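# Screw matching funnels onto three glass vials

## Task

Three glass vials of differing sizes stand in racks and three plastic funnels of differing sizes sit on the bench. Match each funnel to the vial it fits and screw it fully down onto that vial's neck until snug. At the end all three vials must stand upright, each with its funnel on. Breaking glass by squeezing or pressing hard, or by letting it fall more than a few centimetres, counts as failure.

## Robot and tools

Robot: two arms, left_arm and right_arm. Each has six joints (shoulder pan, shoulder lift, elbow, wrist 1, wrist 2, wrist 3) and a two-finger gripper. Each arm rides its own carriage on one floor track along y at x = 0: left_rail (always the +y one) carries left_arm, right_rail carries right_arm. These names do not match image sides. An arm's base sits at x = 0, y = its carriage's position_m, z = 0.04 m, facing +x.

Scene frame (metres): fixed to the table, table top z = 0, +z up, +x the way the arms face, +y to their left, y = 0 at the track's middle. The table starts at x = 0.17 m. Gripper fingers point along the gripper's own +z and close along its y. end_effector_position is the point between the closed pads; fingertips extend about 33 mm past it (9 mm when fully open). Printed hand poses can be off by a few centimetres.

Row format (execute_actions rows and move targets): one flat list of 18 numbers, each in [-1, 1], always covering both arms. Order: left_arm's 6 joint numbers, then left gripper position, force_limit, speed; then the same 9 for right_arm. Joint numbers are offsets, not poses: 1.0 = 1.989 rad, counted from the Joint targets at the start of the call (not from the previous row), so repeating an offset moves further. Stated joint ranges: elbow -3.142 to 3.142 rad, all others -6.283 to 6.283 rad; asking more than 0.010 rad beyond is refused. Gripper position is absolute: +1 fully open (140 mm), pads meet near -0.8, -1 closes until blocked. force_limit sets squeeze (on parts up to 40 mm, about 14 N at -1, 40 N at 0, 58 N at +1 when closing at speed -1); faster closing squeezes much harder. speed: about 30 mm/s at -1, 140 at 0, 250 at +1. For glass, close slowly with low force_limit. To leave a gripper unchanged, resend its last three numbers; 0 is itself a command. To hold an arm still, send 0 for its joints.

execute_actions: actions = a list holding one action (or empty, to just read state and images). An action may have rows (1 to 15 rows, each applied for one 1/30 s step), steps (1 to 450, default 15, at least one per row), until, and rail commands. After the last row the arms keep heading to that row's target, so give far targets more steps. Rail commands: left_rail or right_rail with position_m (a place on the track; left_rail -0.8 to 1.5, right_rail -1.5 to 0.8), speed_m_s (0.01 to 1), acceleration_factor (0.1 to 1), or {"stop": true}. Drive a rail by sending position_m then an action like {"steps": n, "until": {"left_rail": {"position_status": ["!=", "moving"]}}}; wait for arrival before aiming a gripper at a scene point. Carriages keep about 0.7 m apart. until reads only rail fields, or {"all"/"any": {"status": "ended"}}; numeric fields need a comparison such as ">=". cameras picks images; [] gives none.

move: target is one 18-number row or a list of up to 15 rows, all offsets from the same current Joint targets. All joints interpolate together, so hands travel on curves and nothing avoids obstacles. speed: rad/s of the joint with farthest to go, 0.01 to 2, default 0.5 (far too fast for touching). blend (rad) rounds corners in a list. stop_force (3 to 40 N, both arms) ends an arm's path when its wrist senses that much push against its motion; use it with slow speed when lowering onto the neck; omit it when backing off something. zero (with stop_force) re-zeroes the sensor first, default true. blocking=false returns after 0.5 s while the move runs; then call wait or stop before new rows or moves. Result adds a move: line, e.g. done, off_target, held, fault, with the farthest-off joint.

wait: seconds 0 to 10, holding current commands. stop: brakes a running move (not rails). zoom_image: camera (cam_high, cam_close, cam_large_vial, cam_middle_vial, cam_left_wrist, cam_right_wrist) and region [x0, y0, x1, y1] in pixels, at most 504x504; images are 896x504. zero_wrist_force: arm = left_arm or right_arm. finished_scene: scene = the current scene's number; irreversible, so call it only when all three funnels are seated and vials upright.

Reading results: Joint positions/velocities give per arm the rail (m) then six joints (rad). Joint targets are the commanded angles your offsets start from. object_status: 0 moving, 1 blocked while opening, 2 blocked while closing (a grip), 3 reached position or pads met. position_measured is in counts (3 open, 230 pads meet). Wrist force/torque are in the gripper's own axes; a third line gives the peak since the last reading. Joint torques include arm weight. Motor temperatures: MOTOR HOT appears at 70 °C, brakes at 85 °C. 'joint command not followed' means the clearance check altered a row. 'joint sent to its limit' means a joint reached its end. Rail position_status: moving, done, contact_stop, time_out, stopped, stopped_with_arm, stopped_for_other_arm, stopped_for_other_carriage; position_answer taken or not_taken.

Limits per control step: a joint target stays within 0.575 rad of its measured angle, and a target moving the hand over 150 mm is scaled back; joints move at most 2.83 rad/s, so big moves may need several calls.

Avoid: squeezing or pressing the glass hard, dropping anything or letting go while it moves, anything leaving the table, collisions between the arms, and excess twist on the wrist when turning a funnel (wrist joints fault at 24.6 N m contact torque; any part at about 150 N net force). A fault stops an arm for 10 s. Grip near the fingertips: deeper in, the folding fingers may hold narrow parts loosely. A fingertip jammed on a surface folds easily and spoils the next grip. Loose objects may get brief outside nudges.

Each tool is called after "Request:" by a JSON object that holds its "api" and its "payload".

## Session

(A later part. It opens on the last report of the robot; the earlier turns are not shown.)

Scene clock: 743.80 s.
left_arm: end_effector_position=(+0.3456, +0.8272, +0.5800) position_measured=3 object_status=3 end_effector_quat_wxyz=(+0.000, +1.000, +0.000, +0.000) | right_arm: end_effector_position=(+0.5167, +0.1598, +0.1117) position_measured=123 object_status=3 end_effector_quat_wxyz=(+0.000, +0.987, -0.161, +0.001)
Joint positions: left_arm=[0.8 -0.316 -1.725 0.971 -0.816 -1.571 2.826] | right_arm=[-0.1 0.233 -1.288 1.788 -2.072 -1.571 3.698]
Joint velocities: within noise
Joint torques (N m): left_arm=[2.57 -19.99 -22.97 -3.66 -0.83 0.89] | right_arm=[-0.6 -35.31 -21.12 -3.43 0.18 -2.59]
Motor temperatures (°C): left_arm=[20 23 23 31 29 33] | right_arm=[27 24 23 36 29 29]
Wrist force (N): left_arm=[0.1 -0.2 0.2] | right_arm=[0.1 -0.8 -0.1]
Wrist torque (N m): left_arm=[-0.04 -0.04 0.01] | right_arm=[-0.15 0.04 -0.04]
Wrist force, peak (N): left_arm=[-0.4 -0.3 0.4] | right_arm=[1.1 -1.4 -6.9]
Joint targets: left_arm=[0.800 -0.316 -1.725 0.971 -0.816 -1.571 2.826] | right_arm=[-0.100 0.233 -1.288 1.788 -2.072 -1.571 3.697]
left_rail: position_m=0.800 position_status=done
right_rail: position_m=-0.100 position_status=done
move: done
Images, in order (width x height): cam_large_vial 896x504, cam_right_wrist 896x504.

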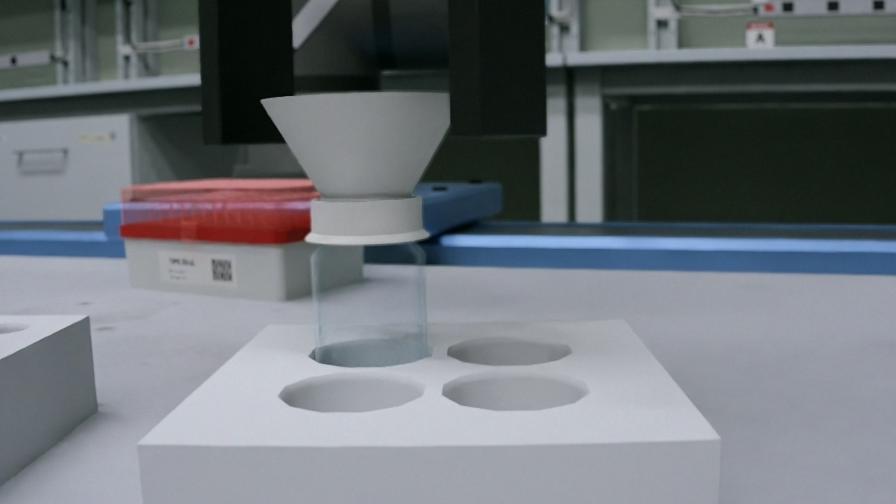

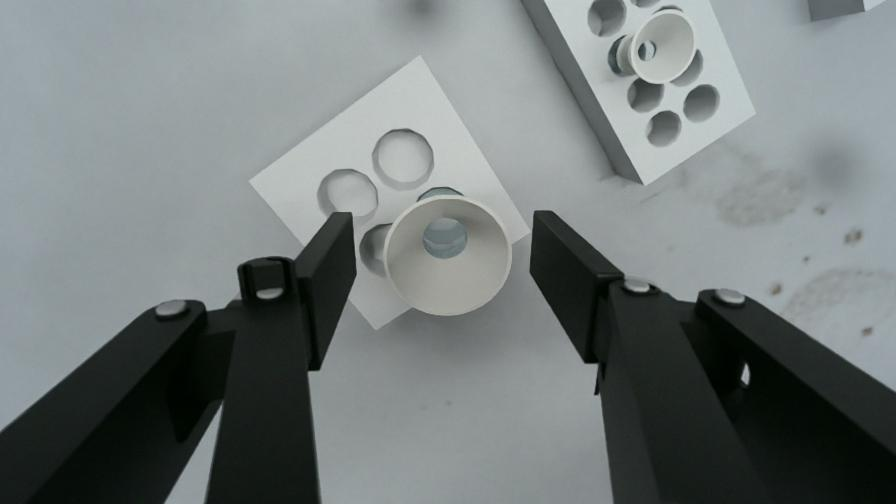

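Request:
{"api": "move", "payload": {"target": [[0,0,0,0,0,0,1,1,1,0,0,0,0,0,0,0.05,-0.6,-0.8],[0,0,0,0,0,0,1,1,1,0,0,0,0,0,0,-0.98,-0.4,-1],[0,0,0,0,0,0,1,1,1,0,0.0004,0.00045,-0.00085,0,0.995,-0.98,-0.4,-1]], "speed": 1.0, "cameras": ["cam_large_vial"]}}

Request:
{"api": "zoom_image", "payload": {"camera": "cam_large_vial", "region": [240, 60, 492, 360]}}

Scene clock: 754.90 s.
left_arm: end_effector_position=(+0.3456, +0.8272, +0.5800) position_measured=3 object_status=3 end_effector_quat_wxyz=(+0.000, +1.000, +0.000, +0.000) | right_arm: end_effector_position=(+0.5167, +0.1598, +0.1111) position_measured=159 object_status=2 end_effector_quat_wxyz=(+0.001, -0.408, +0.913, +0.000)
Joint positions: left_arm=[0.8 -0.316 -1.725 0.971 -0.816 -1.571 2.826] | right_arm=[-0.1 0.233 -1.288 1.789 -2.074 -1.571 5.676]
Joint velocities: within noise
Joint torques (N m): left_arm=[3.6 -19.14 -23.05 -3.59 -0.77 0.87] | right_arm=[0.96 -23.2 -13.68 -4.01 0.3 2.36]
Motor temperatures (°C): left_arm=[20 23 23 31 29 33] | right_arm=[27 24 23 36 29 29]
Wrist force (N): left_arm=[0.3 -0.2 0.5] | right_arm=[1.7 0.6 -10.5]
Wrist torque (N m): left_arm=[-0.03 -0.07 0.00] | right_arm=[-0.15 0.08 -0.14]
Wrist force, peak (N): left_arm=[-0.1 -0.6 0.5] | right_arm=[1.8 0.2 -11.6]
Joint targets: left_arm=[0.800 -0.316 -1.725 0.971 -0.816 -1.571 2.826] | right_arm=[-0.100 0.233 -1.288 1.789 -2.074 -1.571 5.676]
left_rail: position_m=0.800 position_status=done
right_rail: position_m=-0.100 position_status=done
move: done
Images, in order (width x height): cam_large_vial 896x504.

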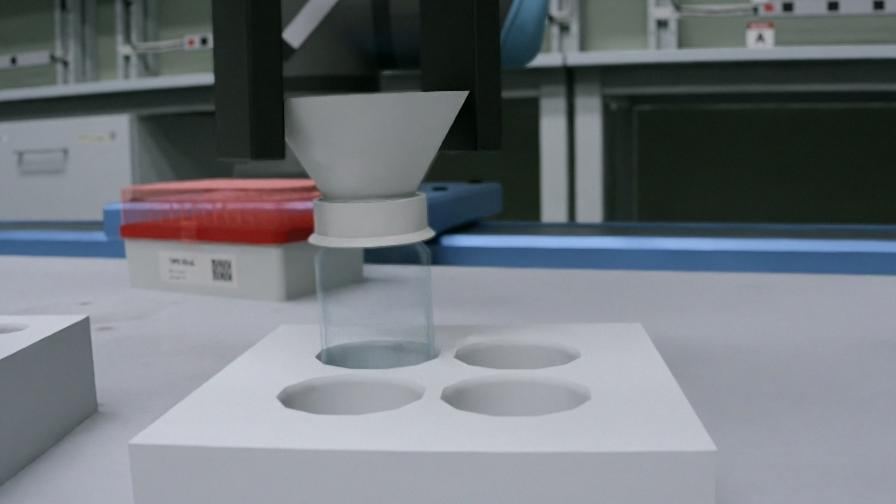

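Scaled by 1.680 from the camera's 896x504 image, which has a finer 1280x720 frame.

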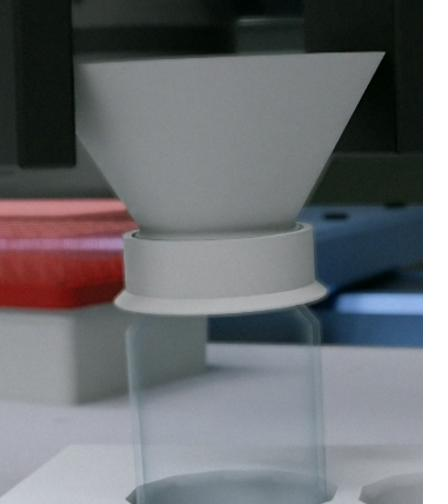

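Request:
{"api": "move", "payload": {"target": [[0,0,0,0,0,0,1,1,1,0,0,0,0,0,0,-0.98,-0.4,-1],[0,0,0,0,0,0,1,1,1,0,0,0,0,0,0,0.05,-0.4,-0.8],[0,0,0,0,0,0,1,1,1,0,0,0,0,0,-0.995,0.05,-0.4,-0.8],[0,0,0,0,0,0,1,1,1,0,0,0,0,0,-0.995,-1,0,-1],[0,0,0,0,0,0,1,1,1,0,0.0003,0.00036,-0.00066,0,0,-1,0,-1]], "speed": 1.2, "cameras": ["cam_large_vial"]}}

Request:
{"api": "zoom_image", "payload": {"camera": "cam_large_vial", "region": [240, 60, 492, 360]}}

Scene clock: 767.93 s.
left_arm: end_effector_position=(+0.3456, +0.8272, +0.5800) position_measured=3 object_status=3 end_effector_quat_wxyz=(+0.000, +1.000, +0.000, +0.000) | right_arm: end_effector_position=(+0.5167, +0.1599, +0.1105) position_measured=161 object_status=2 end_effector_quat_wxyz=(+0.001, -0.408, +0.913, +0.000)
Joint positions: left_arm=[0.8 -0.316 -1.725 0.971 -0.816 -1.571 2.826] | right_arm=[-0.1 0.233 -1.287 1.79 -2.075 -1.571 5.676]
Joint velocities: within noise
Joint torques (N m): left_arm=[3.15 -18.59 -22.85 -3.45 -0.73 0.89] | right_arm=[1.52 -19.23 -12.25 -3.4 0.13 2.12]
Motor temperatures (°C): left_arm=[20 23 23 31 29 33] | right_arm=[27 24 23 36 29 29]
Wrist force (N): left_arm=[0.0 -0.5 0.0] | right_arm=[0.6 3.7 -16.2]
Wrist torque (N m): left_arm=[-0.10 -0.01 0.00] | right_arm=[-0.31 0.04 -0.12]
Wrist force, peak (N): left_arm=[0.0 -0.3 0.7] | right_arm=[1.0 4.6 -16.7]
Joint targets: left_arm=[0.800 -0.316 -1.725 0.971 -0.816 -1.571 2.826] | right_arm=[-0.100 0.233 -1.287 1.790 -2.075 -1.571 5.676]
left_rail: position_m=0.800 position_status=done
right_rail: position_m=-0.100 position_status=done
move: done
Images, in order (width x height): cam_large_vial 896x504.

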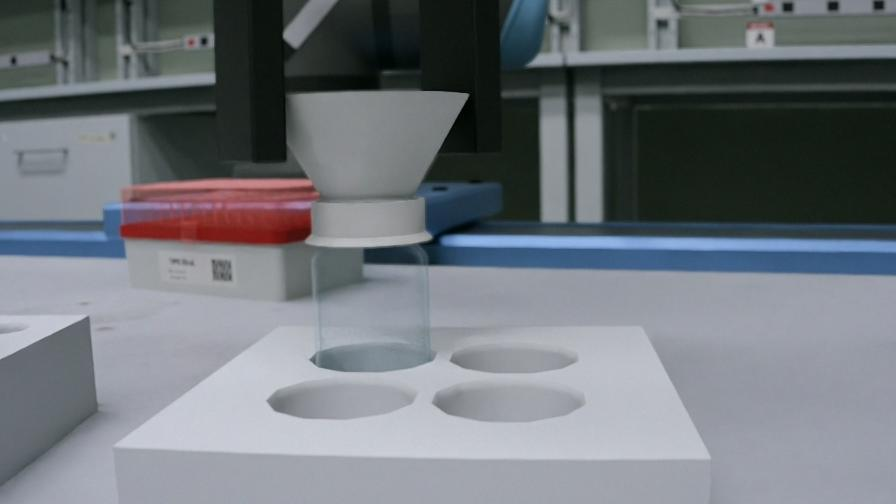

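Scaled by 1.680 from the camera's 896x504 image, which has a finer 1280x720 frame.

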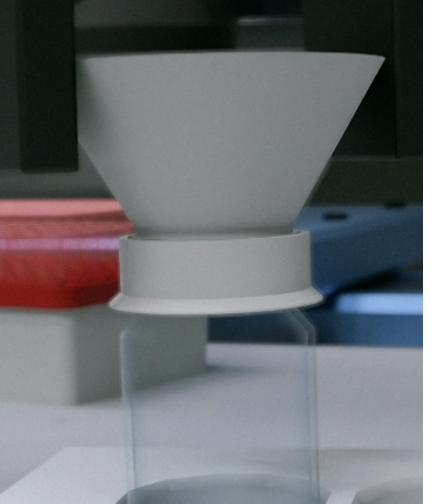

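Request:
{"api": "move", "payload": {"target": [[0,0,0,0,0,0,1,1,1,0,-0.0002,-0.00025,0.00045,0,0,-1,0,-1],[0,0,0,0,0,0,1,1,1,0,-0.0002,-0.00025,0.00045,0,0,0.1,-1,-0.8],[0,0,0,0,0,0,1,1,1,0,-0.0028,-0.0035,0.0064,0,0,0.1,-1,-0.8],[0,0,0,0,0,0,1,1,1,0,-0.01523,-0.0193,0.0351,0,0,0.1,-1,-0.8],[0,0,0,0,0,0,1,1,1,0,-0.03,-0.0449,0.0755,0,0,0.1,-1,-0.8],[0,0,0,0,0,0,1,1,1,0,-0.0505,-0.0866,0.1378,0,0,0.1,-1,-0.8]], "speed": [0.1,0.1,0.05,0.1,0.3,0.3], "blend": [0,0,0.003,0.01,0.02,0]}}

Request:
{"api": "zoom_image", "payload": {"camera": "cam_large_vial", "region": [240, 60, 492, 360]}}

Request:
{"api": "zoom_image", "payload": {"camera": "cam_middle_vial", "region": [200, 0, 700, 504]}}

Scene clock: 779.70 s.
left_arm: end_effector_position=(+0.3456, +0.8272, +0.5800) position_measured=3 object_status=3 end_effector_quat_wxyz=(+0.000, +1.000, +0.000, +0.000) | right_arm: end_effector_position=(+0.5131, +0.1590, +0.2197) position_measured=117 object_status=3 end_effector_quat_wxyz=(+0.000, -0.408, +0.913, +0.000)
Joint positions: left_arm=[0.8 -0.316 -1.725 0.971 -0.816 -1.571 2.826] | right_arm=[-0.1 0.233 -1.387 1.618 -1.801 -1.571 5.676]
Joint velocities: within noise
Joint torques (N m): left_arm=[2.84 -19.02 -21.9 -3.57 -0.75 0.87] | right_arm=[1.79 -37.36 -29.26 -1.54 -0.79 2.09]
Motor temperatures (°C): left_arm=[20 23 23 31 29 33] | right_arm=[27 24 23 36 29 29]
Wrist force (N): left_arm=[0.2 -0.3 0.4] | right_arm=[-0.1 -0.7 0.1]
Wrist torque (N m): left_arm=[-0.07 -0.04 0.01] | right_arm=[-0.14 0.09 0.00]
Wrist force, peak (N): left_arm=[-0.3 -0.6 0.2] | right_arm=[0.7 3.7 -16.4]
Joint targets: left_arm=[0.800 -0.316 -1.725 0.971 -0.816 -1.571 2.826] | right_arm=[-0.100 0.233 -1.387 1.617 -1.801 -1.571 5.676]
left_rail: position_m=0.800 position_status=done
right_rail: position_m=-0.100 position_status=done
move: done

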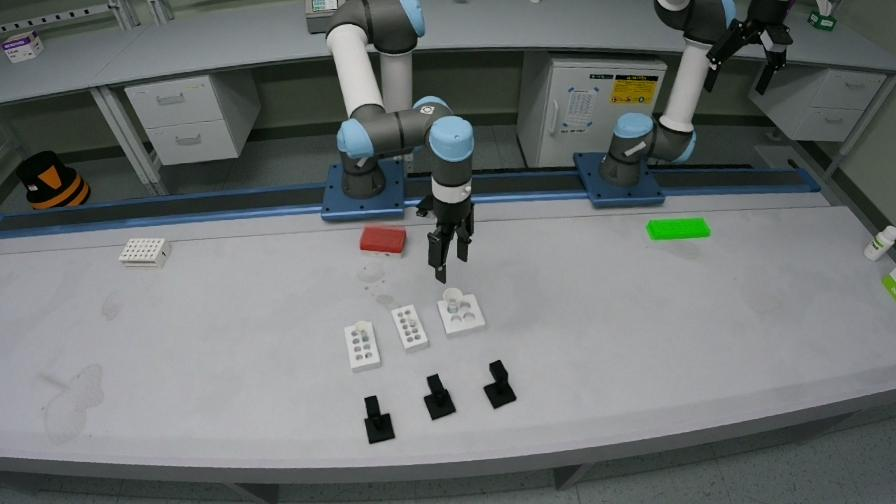

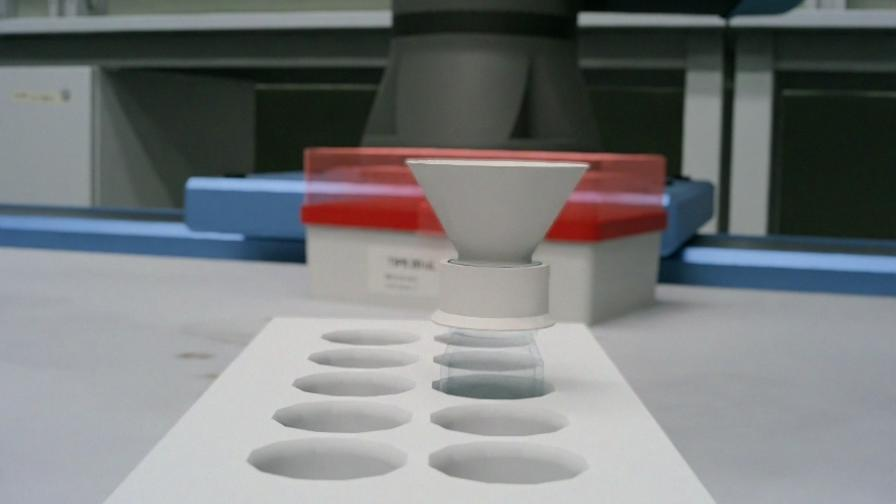

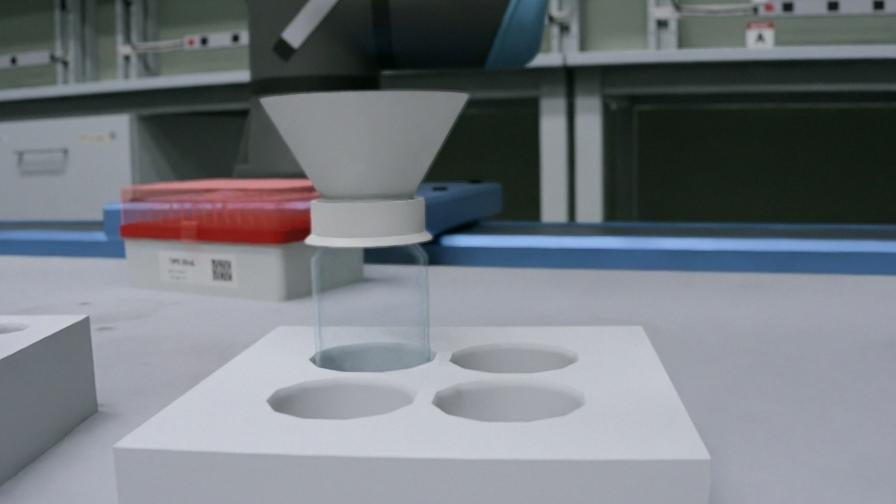

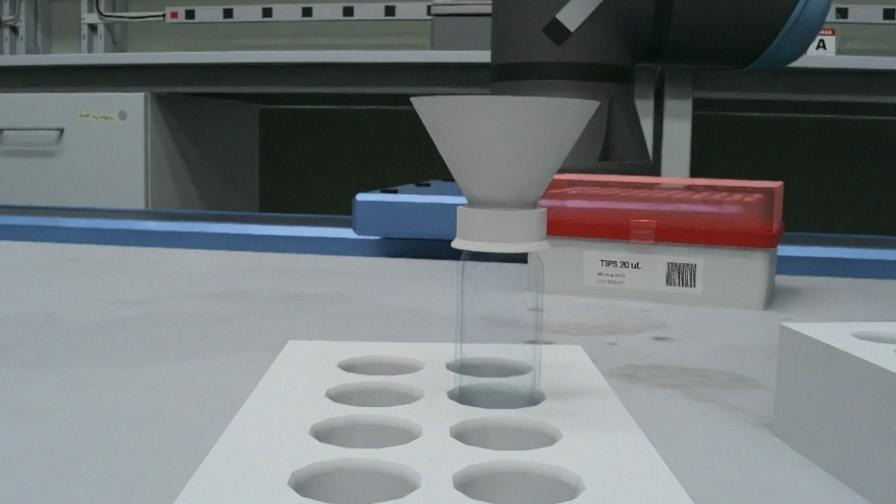

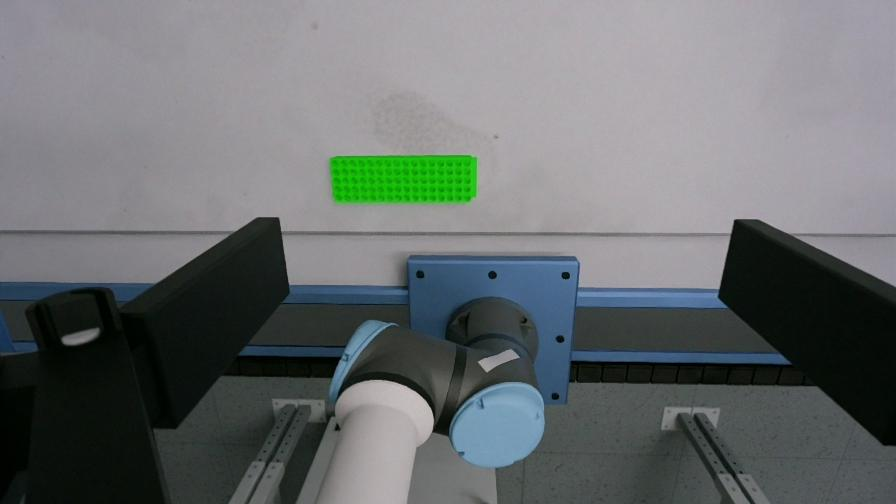

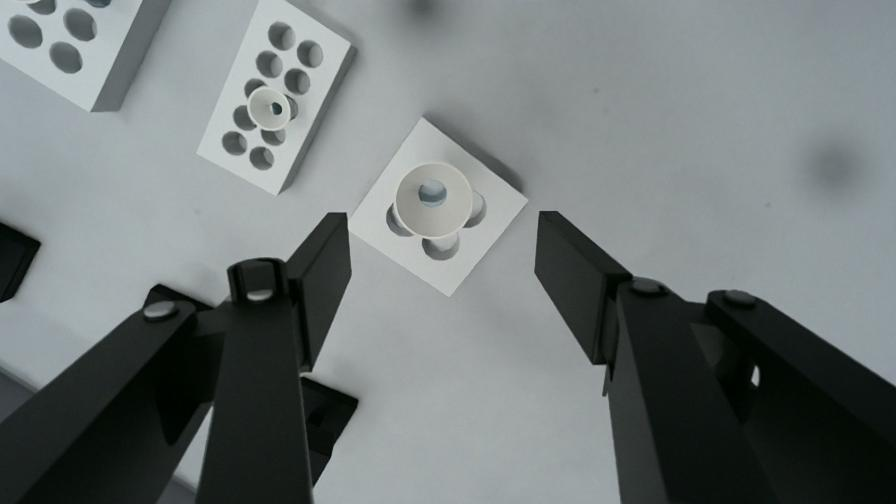

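Scaled by 1.680 from the camera's 896x504 image, which has a finer 1280x720 frame.

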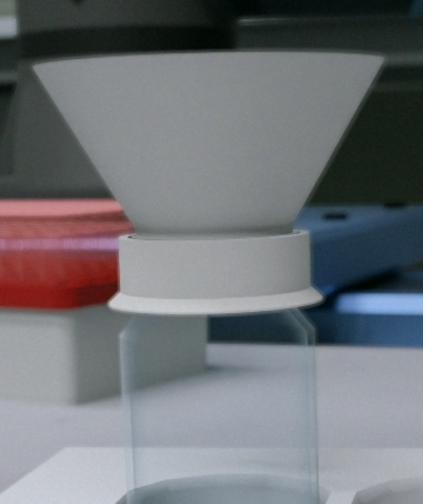

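Scaled by 1.000.

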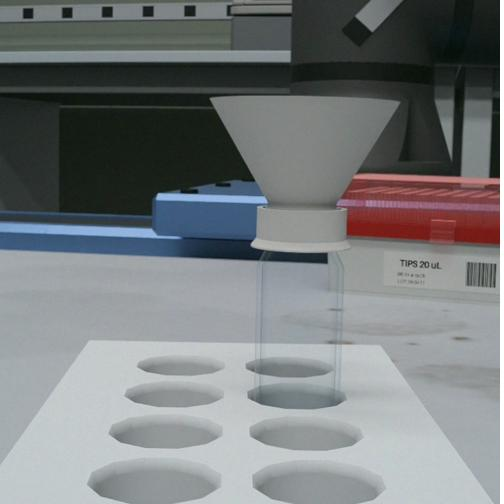

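Request:
{"api": "finished_scene", "payload": {"scene": 1}}

The scene is finished: the task was done.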